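# Lower the cover fully onto the toaster

## Task

Place the cover onto the toaster and make sure it sits completely down, not resting partway.

## Robot and tools

Robot: two arms, left_arm and right_arm, each ending in a two-finger gripper. Anything held may occasionally get a short tug. Nothing may leave the table, either by falling or by being set down beyond its edge.

Frame: every position, velocity and target uses the scene frame. Its origin is at table-top height, halfway between the two arms' nominal bases. +z points up, +x reaches out over the table, and left_arm sits on the +y side. Arm names do not match image left and right. Actual bases are offset from nominal; a BASES line, if present, gives the calibrated spot. Reported hand positions and orientations can be wrong by a few centimetres, more at long reach. The gripper's fingers point along its own +z and open and close along its own y. end_effector_position is the spot between the pads, roughly 1 cm behind the tips; orientation is given as end_effector_quat_wxyz.

Row format, shared by execute_actions and move: 14 numbers, each from -1 to 1, always for both arms. First left_arm: dx, dy, dz, rx, ry, rz, opening; then right_arm in the same order. dx..rz are an offset, not a pose: they are measured along the scene axes from that arm's Hand target as it stood when the action or move began, and the turn is about the Hand target's position. rx, ry, rz form one rotation vector. Scale: 1.0 equals 0.6 m or 180 degrees. A translation longer than 1.0 may be shortened along its direction. Opening is absolute: +1 fully open (0.094 m), -1 closed. Setting all six pose numbers of an arm to 0 re-requests its current Hand target. A 0 in the opening slot is a real command, so to keep a gripper unchanged resend its current value (listed under Tool commands).

execute_actions(actions, cameras): actions is a list of actions; each action is a list of up to 15 rows, one row per 1/30 s control step, and a short table repeats its last row to fill 15 steps. Every row in an action is relative to the action's starting Hand target, not the prior row; a following action starts from the new Hand target, so the same offset sent twice moves twice as far. An empty list just reports state and images. cameras chooses images: omitted, null or ["all"] gives all, [] gives none; a wrong name voids the call. Cameras: cam_head_left, cam_head_right, cam_high, cam_low (896x504), cam_left_wrist, cam_right_wrist (616x616).

move(target, speed, blend, opening_speed, blocking, cameras): target is one 14-number row or a list of up to 15 rows; each row is an offset from the Hand targets at the move's start, not from the previous row. Grippers travel in straight lines, taking the shorter turn; all paths finish together, last at least 0.5 s and are cut off at 10 s. speed is m/s, 0.002 to 0.5 (default 0.25), one value or one per target; rotation is capped at twice that in rad/s. blend (m) rounds corners of a list. opening_speed (0.2 or more, per second on the -1..+1 scale) closes fingers gradually; use a slow value on fragile parts. Openings in later rows take effect only after all arms stop at that row. blocking=false returns after about 0.5 s while the move continues. Paths ignore obstacles and the other arm; faster moves lag and overshoot more, and contacts hit harder. Avoid paths near an arm's own base, which can flip its shoulder posture. The result adds a move: line with the ending (done, off_target, moving, held, fault) and limits (paced = clipped, held = steps withheld). done means within 10 mm and 2 degrees, which says nothing about contact.

wait(seconds 0 to 10, cameras) lets time pass with commands held; a running move keeps going. stop(cameras) brakes a running move. zoom_image(camera, region [x0, y0, x1, y1] in pixels, at most 504 by 504) magnifies the latest image of a camera that was in the newest result. finished_scene(scene) ends the current scene, given its number; it is final.

Control behaviour: each step the command is clipped to within 100 mm and 20 degrees of the measured hand, so one action may fall short. Hand target in results is the last clipped command. Friction and gravity often leave the hand a centimetre or more short; resend (even zeros) or add the missing offset. A blocked arm keeps pushing until commanded back past its gripper. Joint ranges (rad): waist -2.880..2.880, shoulder 0..3.142, elbow 0..3.019 (straight 2.964), wrist pitch -1.693..1.571, wrist yaw -1.571..1.571, wrist roll -2.094..2.094.

Readings: grip_measured uses the opening scale; empty it reads up to ~1.6 mm wide, and on a hard part up to ~3 mm narrower than the part. Full squeeze (~50-64 N per pad) begins about 0.05 below the touch reading (0.11+ for small or round parts). Release by commanding well above grip_measured. grip_effort_nm is motor effort (negative closing), not pad force. Joint torques include gravity and offsets; entries 3 and 4 wrap at ±28 N m. Unchanged or near-zero values are omitted; velocities may read within noise. Action results list some step positions.

Avoid: drops, releasing moving parts, fast impacts, hard presses, arms colliding with each other, and overheating. Holding loads, stretching out or pushing into unreachable poses heats motors; MOTOR HOT appears at 85 °C, and at 100 °C that arm goes limp (OVER-TEMPERATURE FAULT) for 30-60 s or more, possibly without warning.

Each tool is called after "Call:" as name(argument=value, ...), one argument or row to a line, values as JSON.

## Session

Call:
execute_actions(
  actions=[],
)

Scene clock: 0.00 s.
left_arm: end_effector_position=(+0.6838, +0.2750, +0.1082) grip_measured=+1.000 grip_effort_nm=n/a end_effector_quat_wxyz=(+0.188, -0.316, +0.888, +0.275) | right_arm: end_effector_position=(+0.9105, -0.3831, +0.2661) grip_measured=+1.000 grip_effort_nm=n/a end_effector_quat_wxyz=(+0.405, +0.051, +0.893, -0.187)
Joint positions: left_arm=[-0.131 2.278 2.089 -1.275 -0.672 -0.774 0.094] | right_arm=[-0.156 2.417 2.555 -0.817 0.293 -0.146 0.094]
Joint velocities: within noise
Joint torques (N m): no reading
Heat: left arm: hottest shoulder 29 °C; right arm: hottest shoulder 33 °C.
Hand target: left_arm +0.6912, +0.2741, +0.1226; +0.202, -0.321, +0.886, +0.268 | right_arm +0.9138, -0.3835, +0.2776; +0.416, +0.053, +0.888, -0.187
Tool commands: left_gripper/opening=+1.0 right_gripper/opening=+1.0

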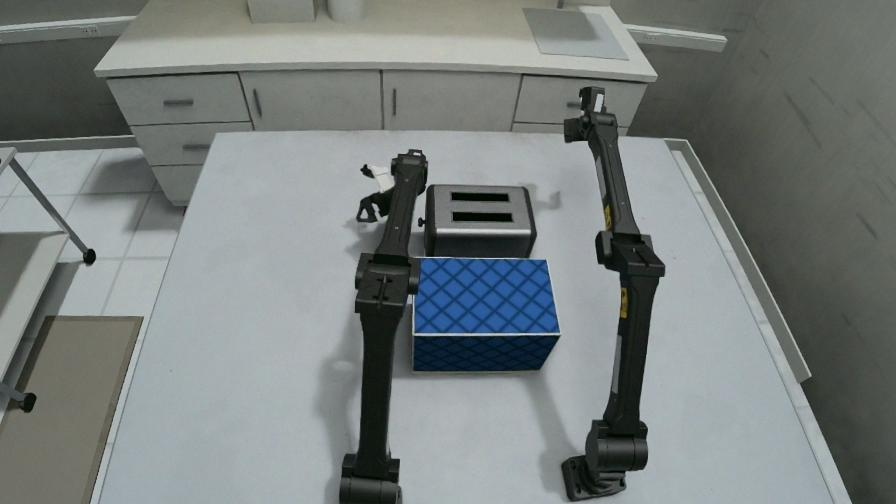

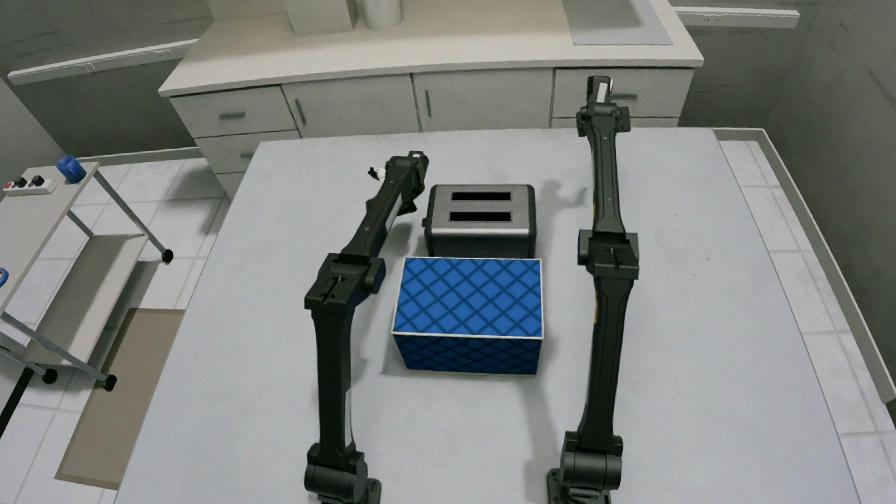

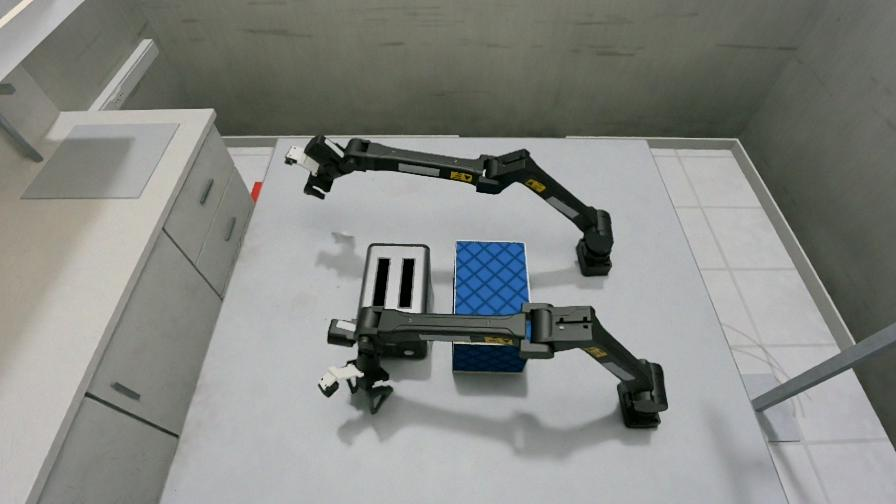

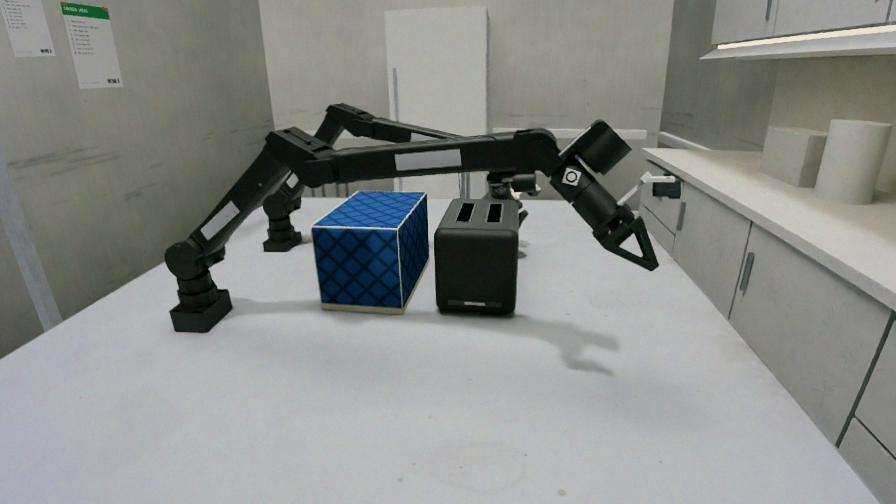

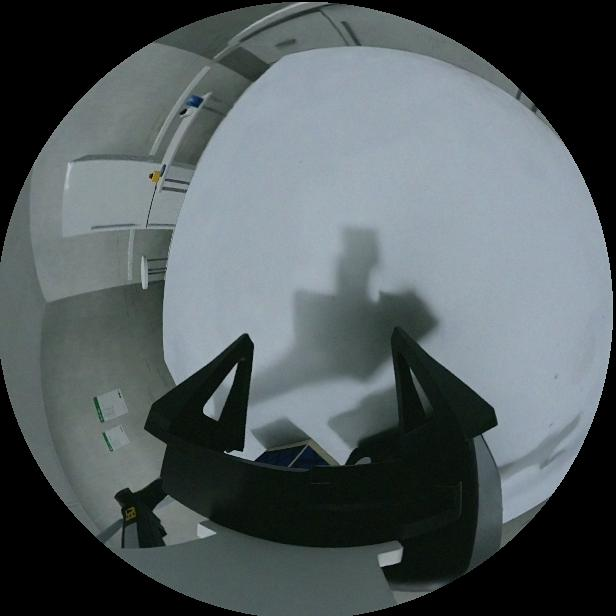

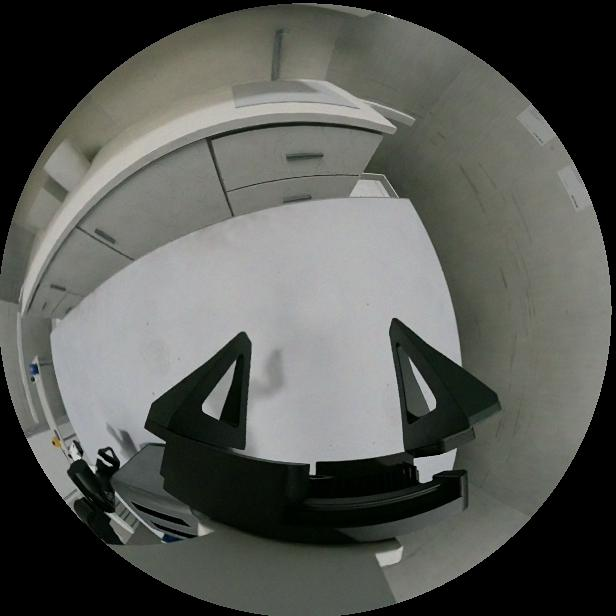

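Call:
zoom_image(
  camera="cam_low",
  region=[280, 160, 560, 340],
)

Call:
zoom_image(
  camera="cam_head_left",
  region=[340, 130, 640, 400],
)

Call:
zoom_image(
  camera="cam_high",
  region=[300, 200, 600, 400],
)

Scaled by 1.800.

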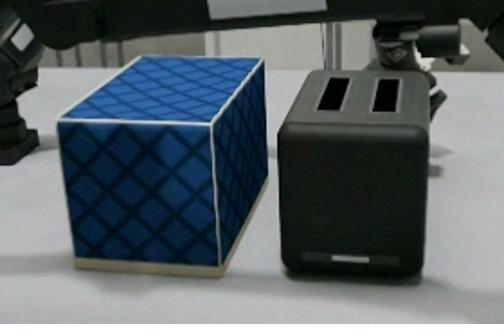

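Scaled by 1.680.

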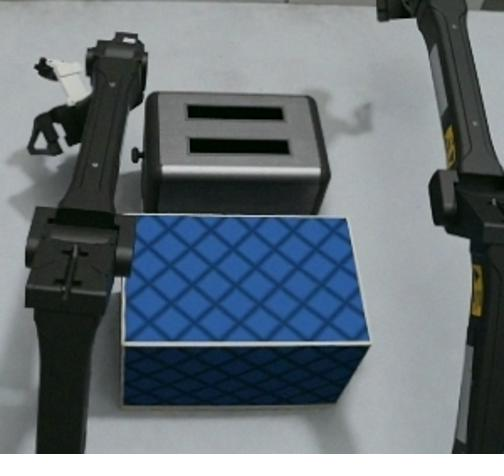

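Scaled by 1.680.

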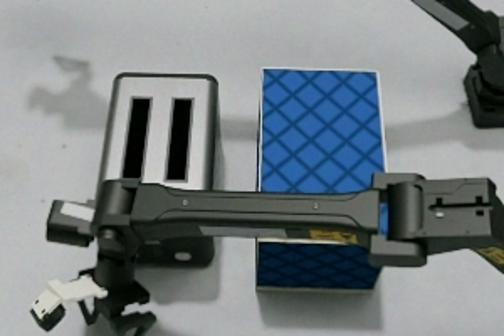

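Call:
move(
  target=[-0.552,-0.007,0.296,-0.201,-0.117,-0.756,1,-0.923,0.189,0.037,0.115,0.027,0.586,1],
)

Scene clock: 69.43 s.
left_arm: end_effector_position=(+0.3597, +0.2625, +0.2852) grip_measured=+1.000 grip_effort_nm=-0.007 end_effector_quat_wxyz=(+0.371, +0.588, +0.653, -0.301) | right_arm: end_effector_position=(+0.3668, -0.2670, +0.2985) grip_measured=+1.000 grip_effort_nm=-0.012 end_effector_quat_wxyz=(+0.374, -0.585, +0.674, +0.251)
Joint positions: left_arm=[0.363 1.477 1.27 -1.678 0.963 2 0.094] | right_arm=[-0.534 1.376 1.172 -1.671 -0.898 -2.075 0.094]
Joint torques (N m): left_arm=[0.85 -14.04 8.24 -0.95 0.45 0.17] | right_arm=[-1.96 -8.59 7.31 -0.62 -0.42 -0.06]
Heat: left arm: hottest elbow 36 °C; right arm: hottest shoulder 42 °C.
Hand target: left_arm +0.3600, +0.2700, +0.3001; +0.354, +0.612, +0.612, -0.355 | right_arm +0.3599, -0.2700, +0.2999; +0.354, -0.614, +0.610, +0.355
Off the commanded pose: left_arm 0.017 m, 8 deg | right_arm 0.008 m, 14 deg.
joint sent to its limit (left arm) — joint 4 (wrist pitch), lower limit. The joint targets are off in orientation, not in position.
joint sent to its limit (right arm) — joint 4 (wrist pitch), lower limit; joint 6 (wrist roll), lower limit. The joint targets are off in orientation, not in position.
move: off_target (left_arm, right_arm)

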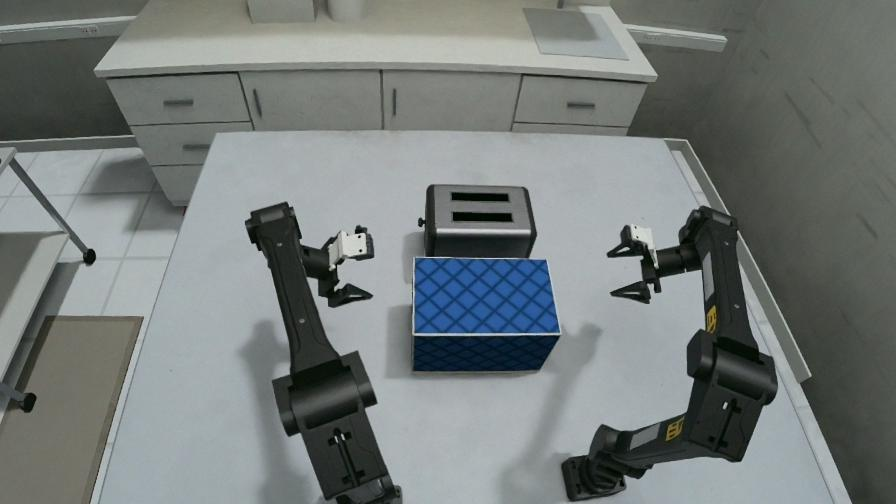

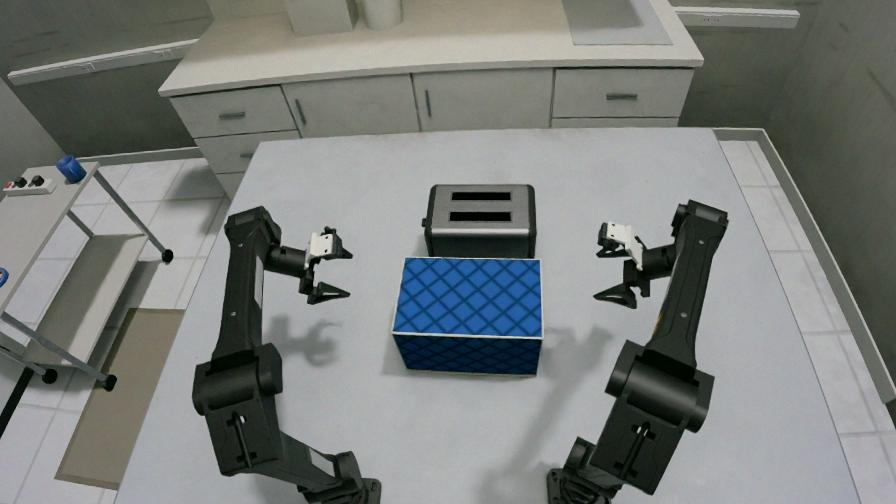

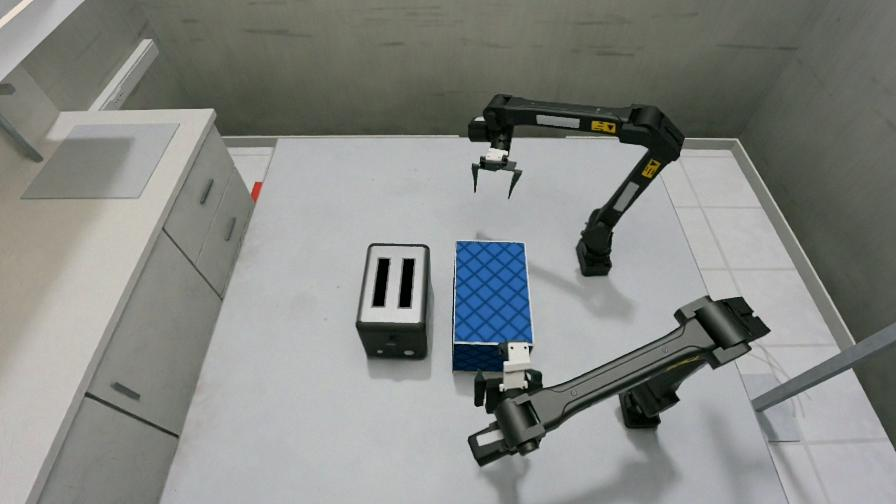

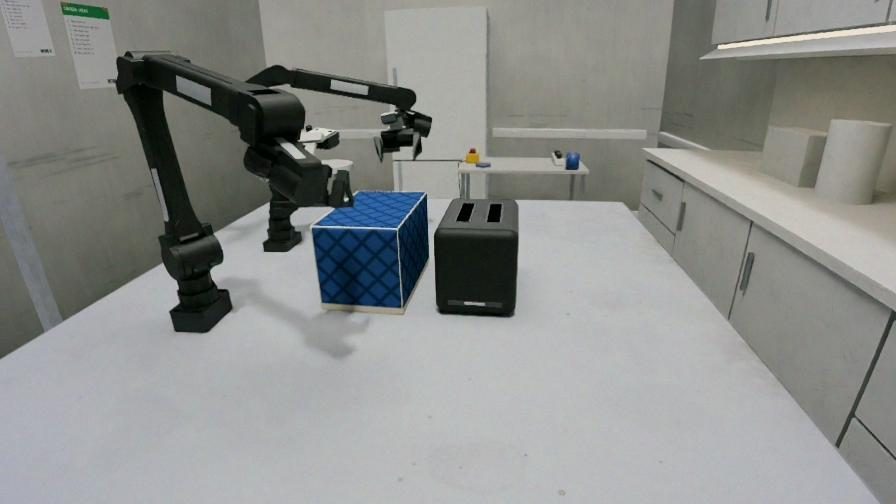

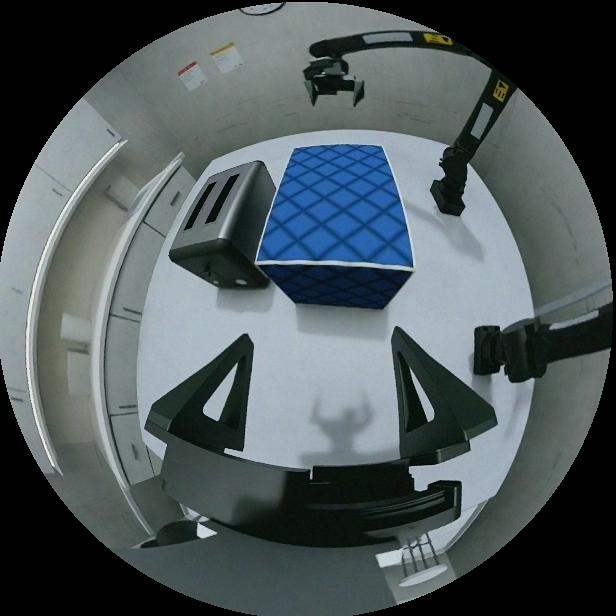

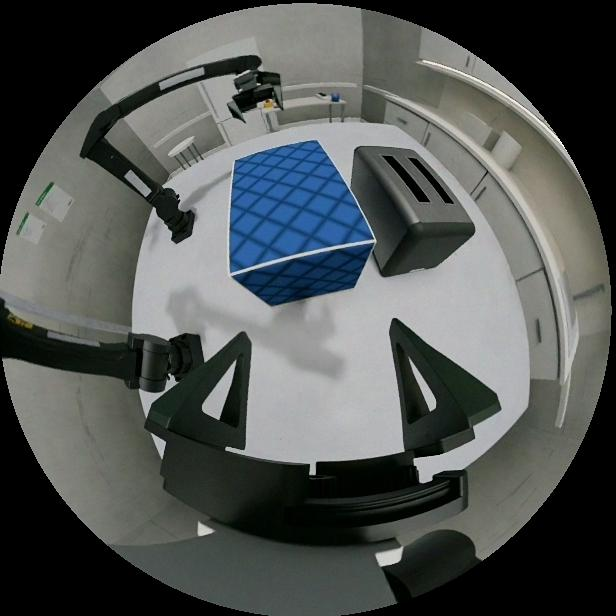

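Call:
move(
  target=[-0.025,-0.09,-0.26,0,-0.111,0,1,-0.025,0.09,-0.26,0,-0.111,0,1],
)

Scene clock: 87.43 s.
left_arm: end_effector_position=(+0.3427, +0.2208, +0.1470) grip_measured=+1.000 grip_effort_nm=-0.002 end_effector_quat_wxyz=(+0.453, +0.650, +0.564, -0.232) | right_arm: end_effector_position=(+0.3480, -0.2211, +0.1523) grip_measured=+1.000 grip_effort_nm=-0.017 end_effector_quat_wxyz=(-0.447, +0.626, -0.611, -0.189)
Joint positions: left_arm=[0.296 1.496 0.872 -1.052 1.066 2.075 0.094] | right_arm=[-0.467 1.384 0.733 -1.011 -1.01 -2.076 0.094]
Joint torques (N m): left_arm=[-1.03 -10.29 6 0.13 0.74 0.12] | right_arm=[0.03 -5.07 5.91 0.25 -0.8 -0.03]
Hand target: left_arm +0.3451, +0.2159, +0.1441; +0.455, +0.664, +0.542, -0.243 | right_arm +0.3449, -0.2160, +0.1439; -0.454, +0.666, -0.540, -0.243
Off the commanded pose: left_arm 0.006 m, 3 deg | right_arm 0.010 m, 11 deg.
joint sent to its limit (left arm) — joint 6 (wrist roll), upper limit. The joint targets still meet the commanded pose.
joint sent to its limit (right arm) — joint 6 (wrist roll), lower limit. The joint targets are off in orientation, not in position.
move: off_target (left_arm, right_arm)

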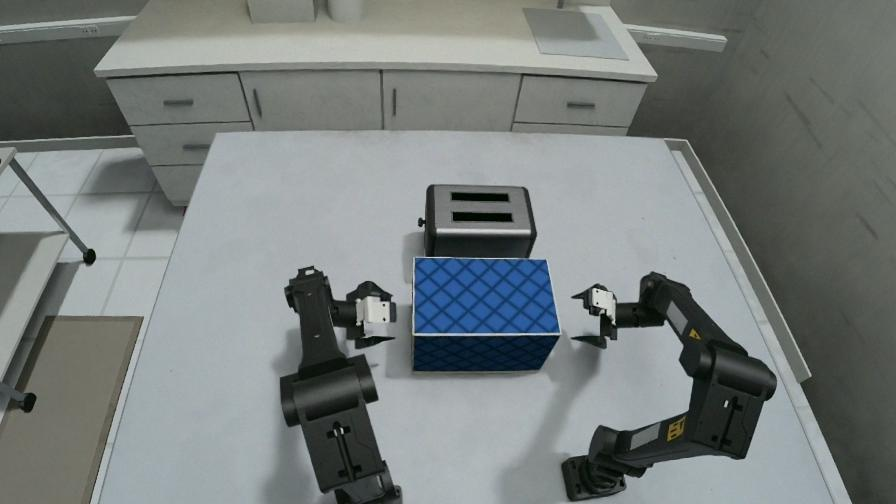

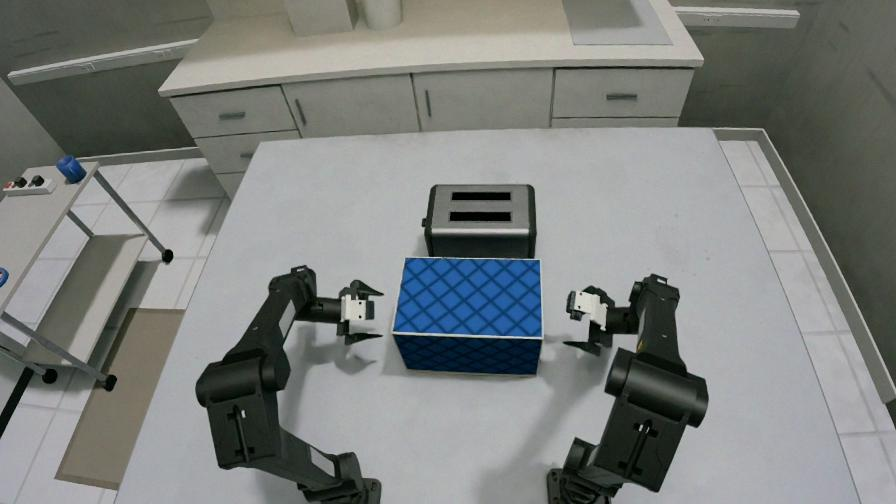

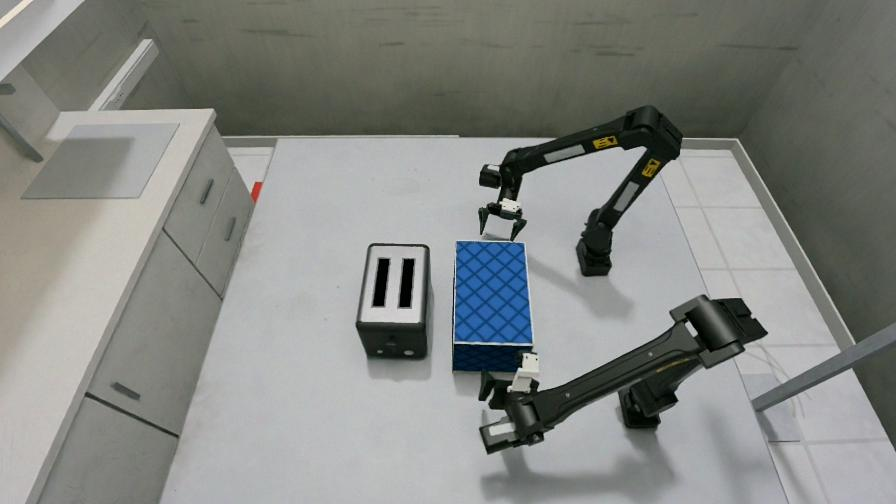

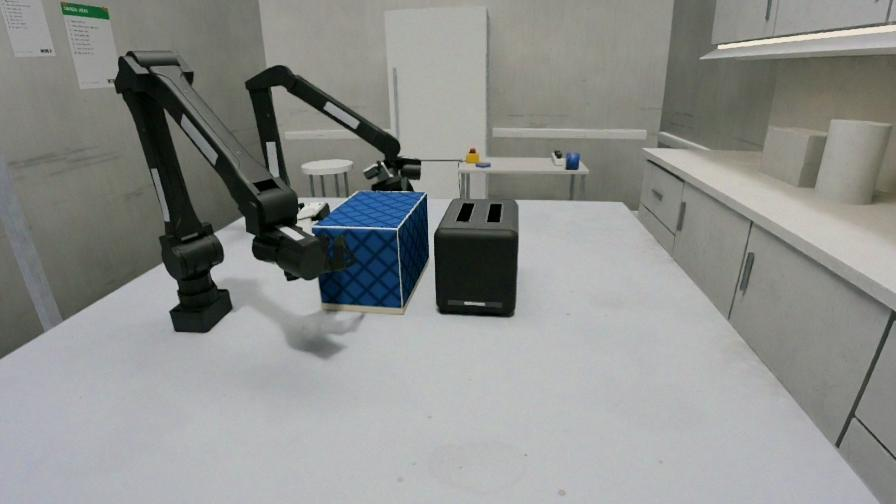

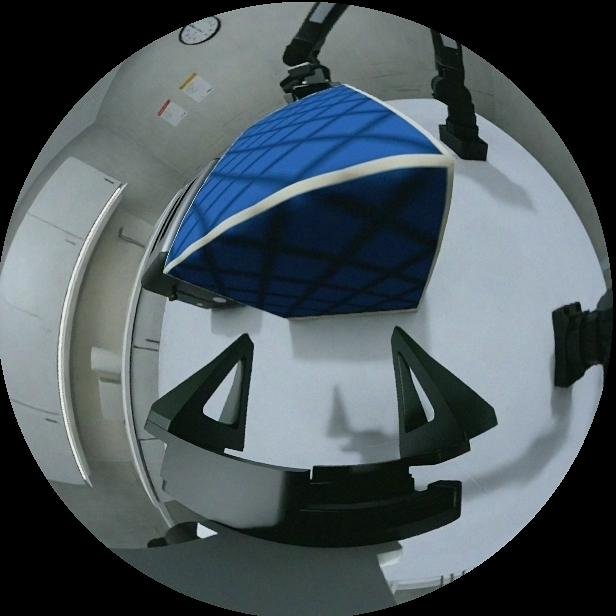

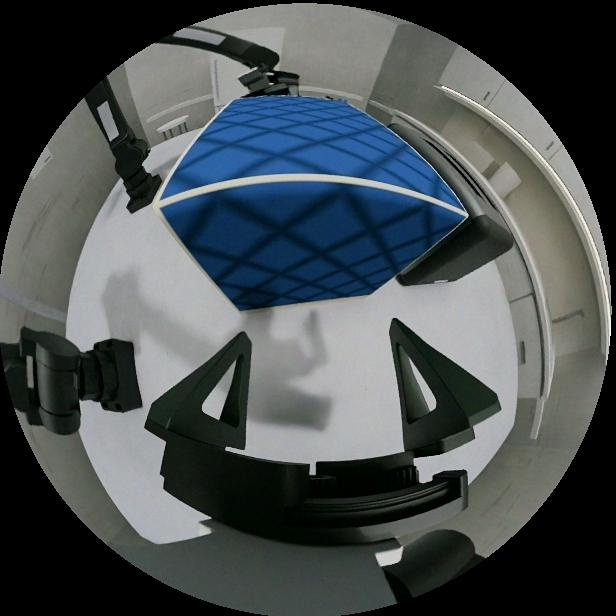

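Call:
move(
  target=[0,-0.06,0,0,0,0,1,0,0.06,0,0,0,0,1],
  speed=0.08,
  cameras=["cam_head_left","cam_head_right","cam_left_wrist","cam_right_wrist"],
)

Scene clock: 95.93 s.
left_arm: end_effector_position=(+0.3436, +0.1855, +0.1394) grip_measured=+1.000 grip_effort_nm=-0.007 end_effector_quat_wxyz=(+0.452, +0.659, +0.548, -0.246) | right_arm: end_effector_position=(+0.3485, -0.1854, +0.1525) grip_measured=+1.000 grip_effort_nm=-0.007 end_effector_quat_wxyz=(-0.454, +0.648, -0.573, -0.214)
Joint positions: left_arm=[0.204 1.496 0.842 -0.941 1.081 1.978 0.094] | right_arm=[-0.37 1.395 0.725 -0.986 -1.05 -2.076 0.094]
Joint torques (N m): left_arm=[-1.32 -12.16 5.79 0.28 0.76 -0.09] | right_arm=[0.09 -4.95 5.79 0.25 -0.8 -0.02]
Heat: left arm: hottest elbow 35 °C; right arm: hottest shoulder 37 °C.
Hand target: left_arm +0.3450, +0.1799, +0.1441; +0.455, +0.664, +0.542, -0.243 | right_arm +0.3449, -0.1801, +0.1438; -0.454, +0.666, -0.540, -0.243
Off the commanded pose: left_arm 0.007 m, 1 deg | right_arm 0.011 m, 5 deg.
joint sent to its limit (right arm) — joint 6 (wrist roll), lower limit. The joint targets are off in orientation, not in position.
move: off_target (right_arm)
Images, in order: cam_head_left, cam_head_right, cam_left_wrist, cam_right_wrist.

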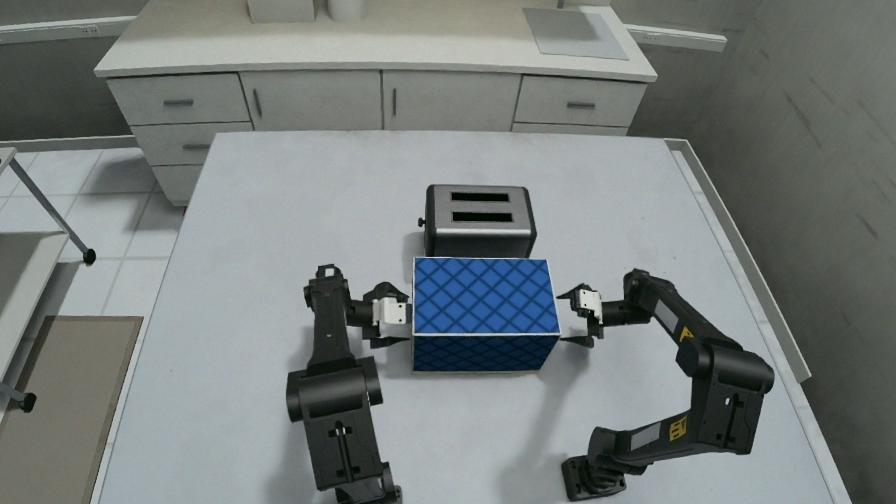

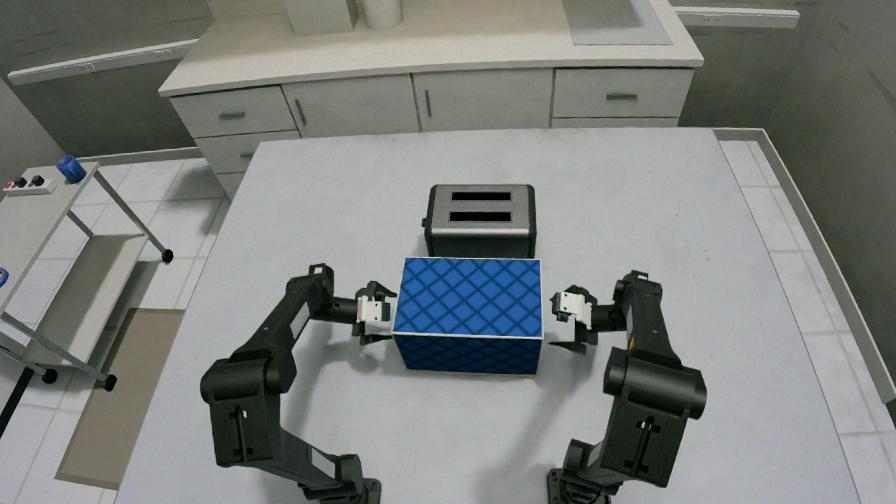

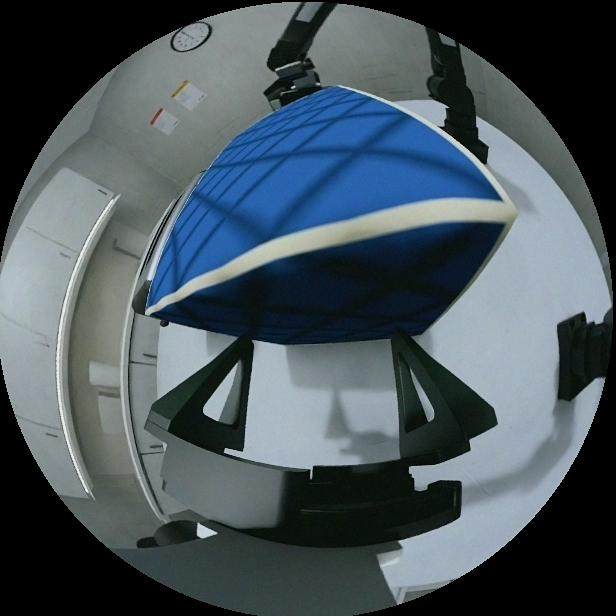

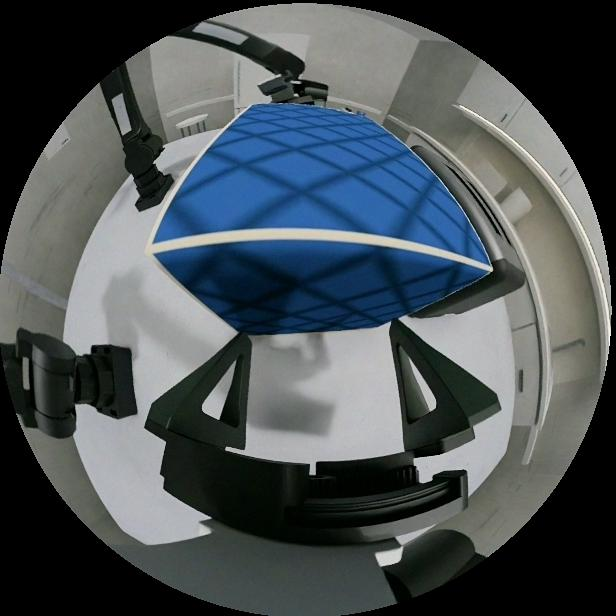

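Call:
move(
  target=[0,-0.03,0,0,0,0,1,0,0.03,0,0,0,0,1],
  speed=0.05,
  cameras=["cam_head_left","cam_head_right","cam_low"],
)

Call:
zoom_image(
  camera="cam_head_left",
  region=[340, 230, 640, 400],
)

Call:
zoom_image(
  camera="cam_head_right",
  region=[320, 230, 620, 400],
)

Call:
zoom_image(
  camera="cam_low",
  region=[240, 160, 460, 340],
)

Scene clock: 104.87 s.
left_arm: end_effector_position=(+0.3440, +0.1682, +0.1362) grip_measured=+1.000 grip_effort_nm=-0.002 end_effector_quat_wxyz=(+0.451, +0.657, +0.550, -0.249) | right_arm: end_effector_position=(+0.3482, -0.1676, +0.1521) grip_measured=+1.000 grip_effort_nm=-0.012 end_effector_quat_wxyz=(-0.456, +0.658, -0.554, -0.228)
Joint positions: left_arm=[0.157 1.482 0.815 -0.847 1.081 1.874 0.094] | right_arm=[-0.321 1.405 0.725 -0.975 -1.068 -2.076 0.094]
Joint torques (N m): left_arm=[-1.9 -12.92 5.81 0.36 0.64 -0.07] | right_arm=[0.15 -5.07 5.89 0.24 -0.81 -0.03]
Hand target: left_arm +0.3452, +0.1620, +0.1442; +0.455, +0.664, +0.542, -0.243 | right_arm +0.3450, -0.1621, +0.1439; -0.454, +0.666, -0.540, -0.243
Off the commanded pose: left_arm 0.010 m, 2 deg | right_arm 0.011 m, 3 deg.
joint sent to its limit (right arm) — joint 6 (wrist roll), lower limit. The joint targets still meet the commanded pose.
move: off_target (right_arm)
Images, in order: cam_head_left, cam_head_right, cam_low.

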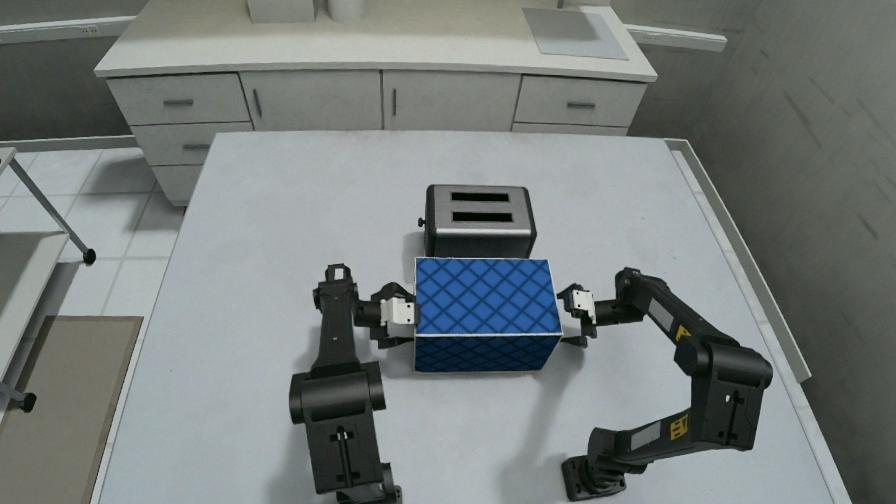

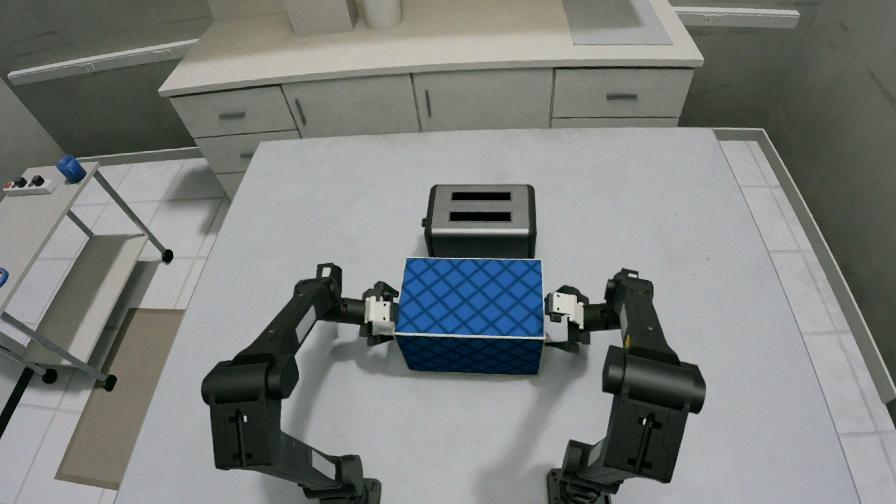

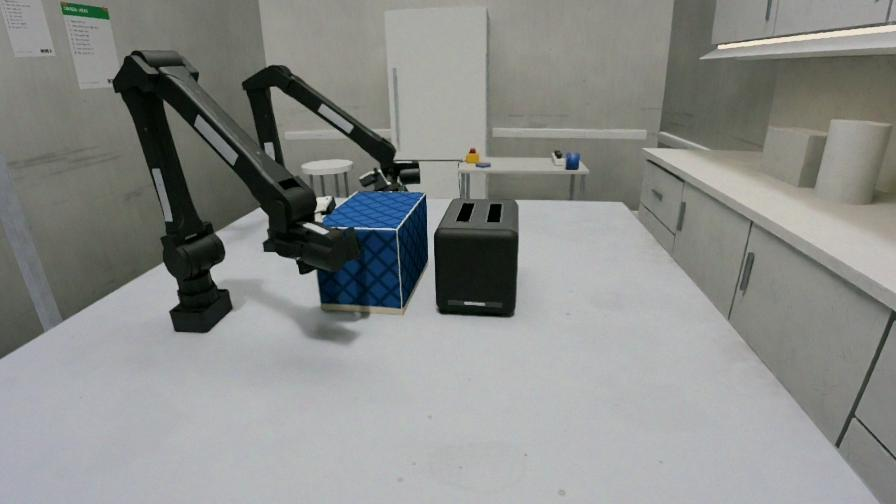

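Scaled by 1.680.

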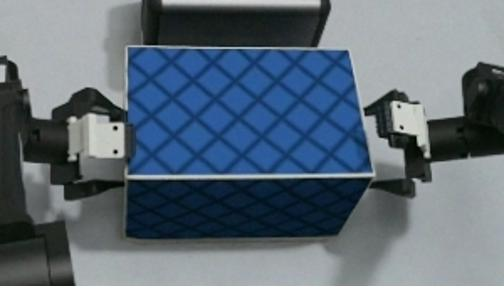

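Scaled by 1.680.

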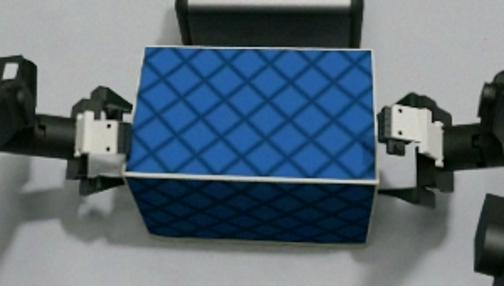

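Scaled by 2.291.

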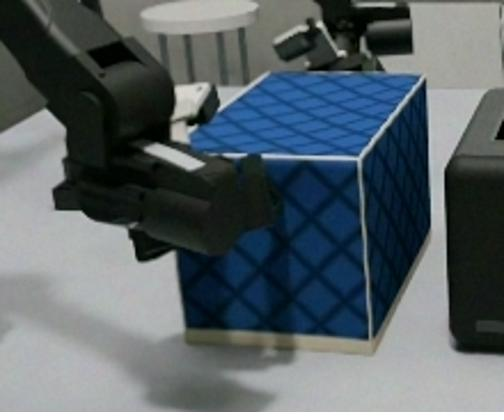

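Call:
move(
  target=[0,-0.03,0,0,0,0,1,0,0.05,0,0,0,0,1],
  speed=0.05,
  cameras=["cam_head_left","cam_head_right","cam_left_wrist","cam_right_wrist"],
)

Call:
zoom_image(
  camera="cam_head_left",
  region=[340, 230, 640, 400],
)

Call:
zoom_image(
  camera="cam_head_right",
  region=[320, 230, 620, 400],
)

Scene clock: 112.03 s.
left_arm: end_effector_position=(+0.3445, +0.1508, +0.1363) grip_measured=+1.000 grip_effort_nm=-0.002 end_effector_quat_wxyz=(+0.451, +0.656, +0.551, -0.249) | right_arm: end_effector_position=(+0.3494, -0.1390, +0.1437) grip_measured=+1.000 grip_effort_nm=-0.007 end_effector_quat_wxyz=(-0.455, +0.666, -0.542, -0.237)
Joint positions: left_arm=[0.109 1.462 0.79 -0.75 1.077 1.769 0.094] | right_arm=[-0.234 1.405 0.693 -0.846 -1.078 -1.965 0.094]
Joint torques (N m): left_arm=[-1.49 -12.45 5.89 0.58 0.57 -0.09] | right_arm=[0.56 -7 5.68 0.32 -0.85 0.32]
Hand target: left_arm +0.3451, +0.1440, +0.1441; +0.455, +0.664, +0.542, -0.243 | right_arm +0.3449, -0.1321, +0.1439; -0.454, +0.666, -0.540, -0.243
Off the commanded pose: left_arm 0.010 m, 2 deg | right_arm 0.008 m, 1 deg.
move: done
Images, in order: cam_head_left, cam_head_right, cam_left_wrist, cam_right_wrist.

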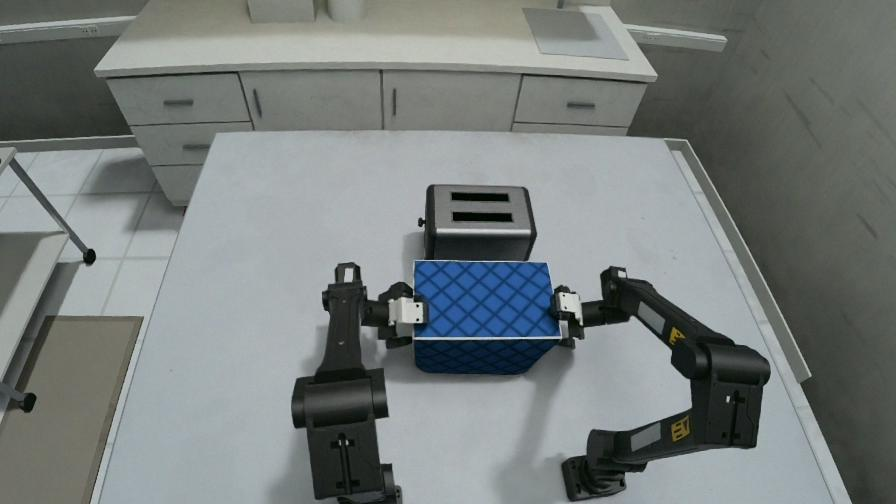

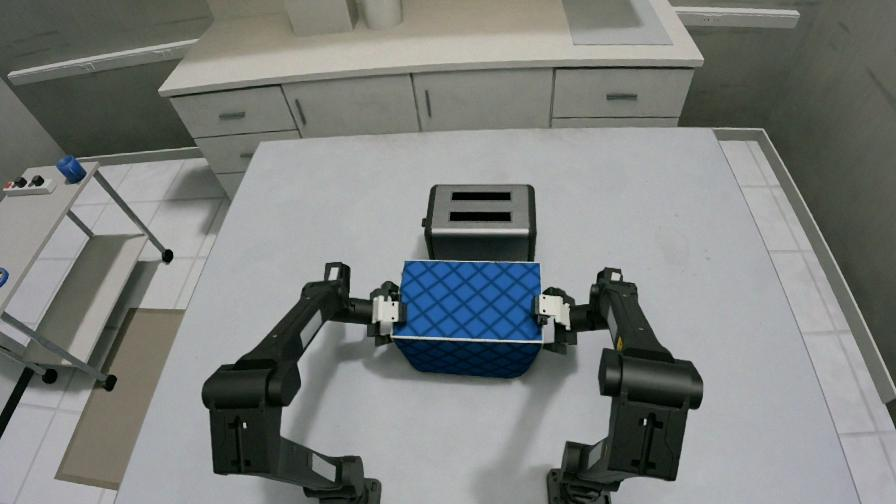

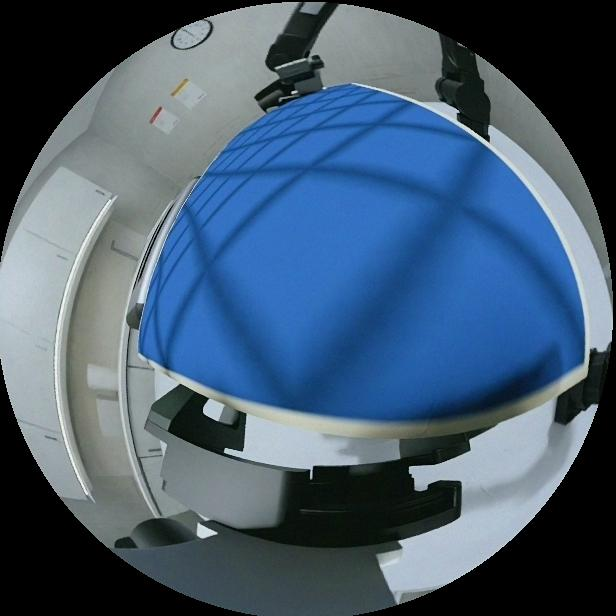

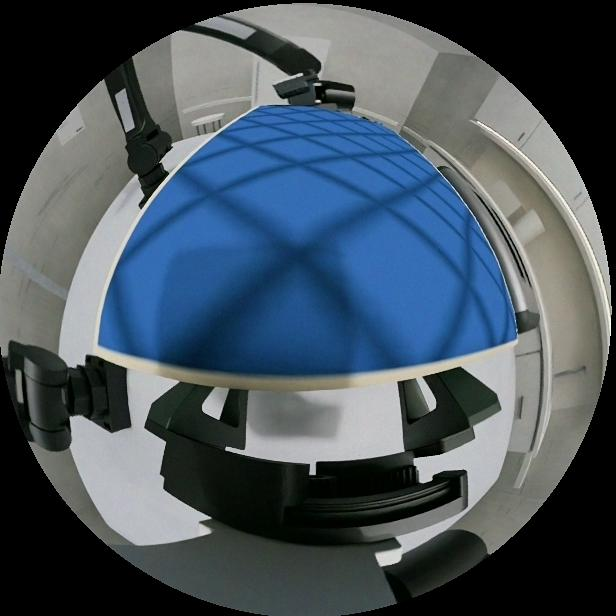

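Scaled by 1.680.

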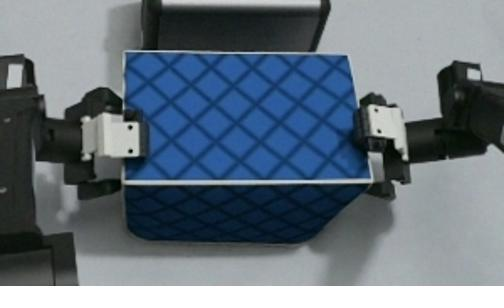

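Scaled by 1.680.

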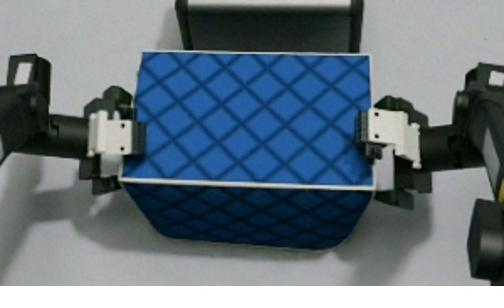

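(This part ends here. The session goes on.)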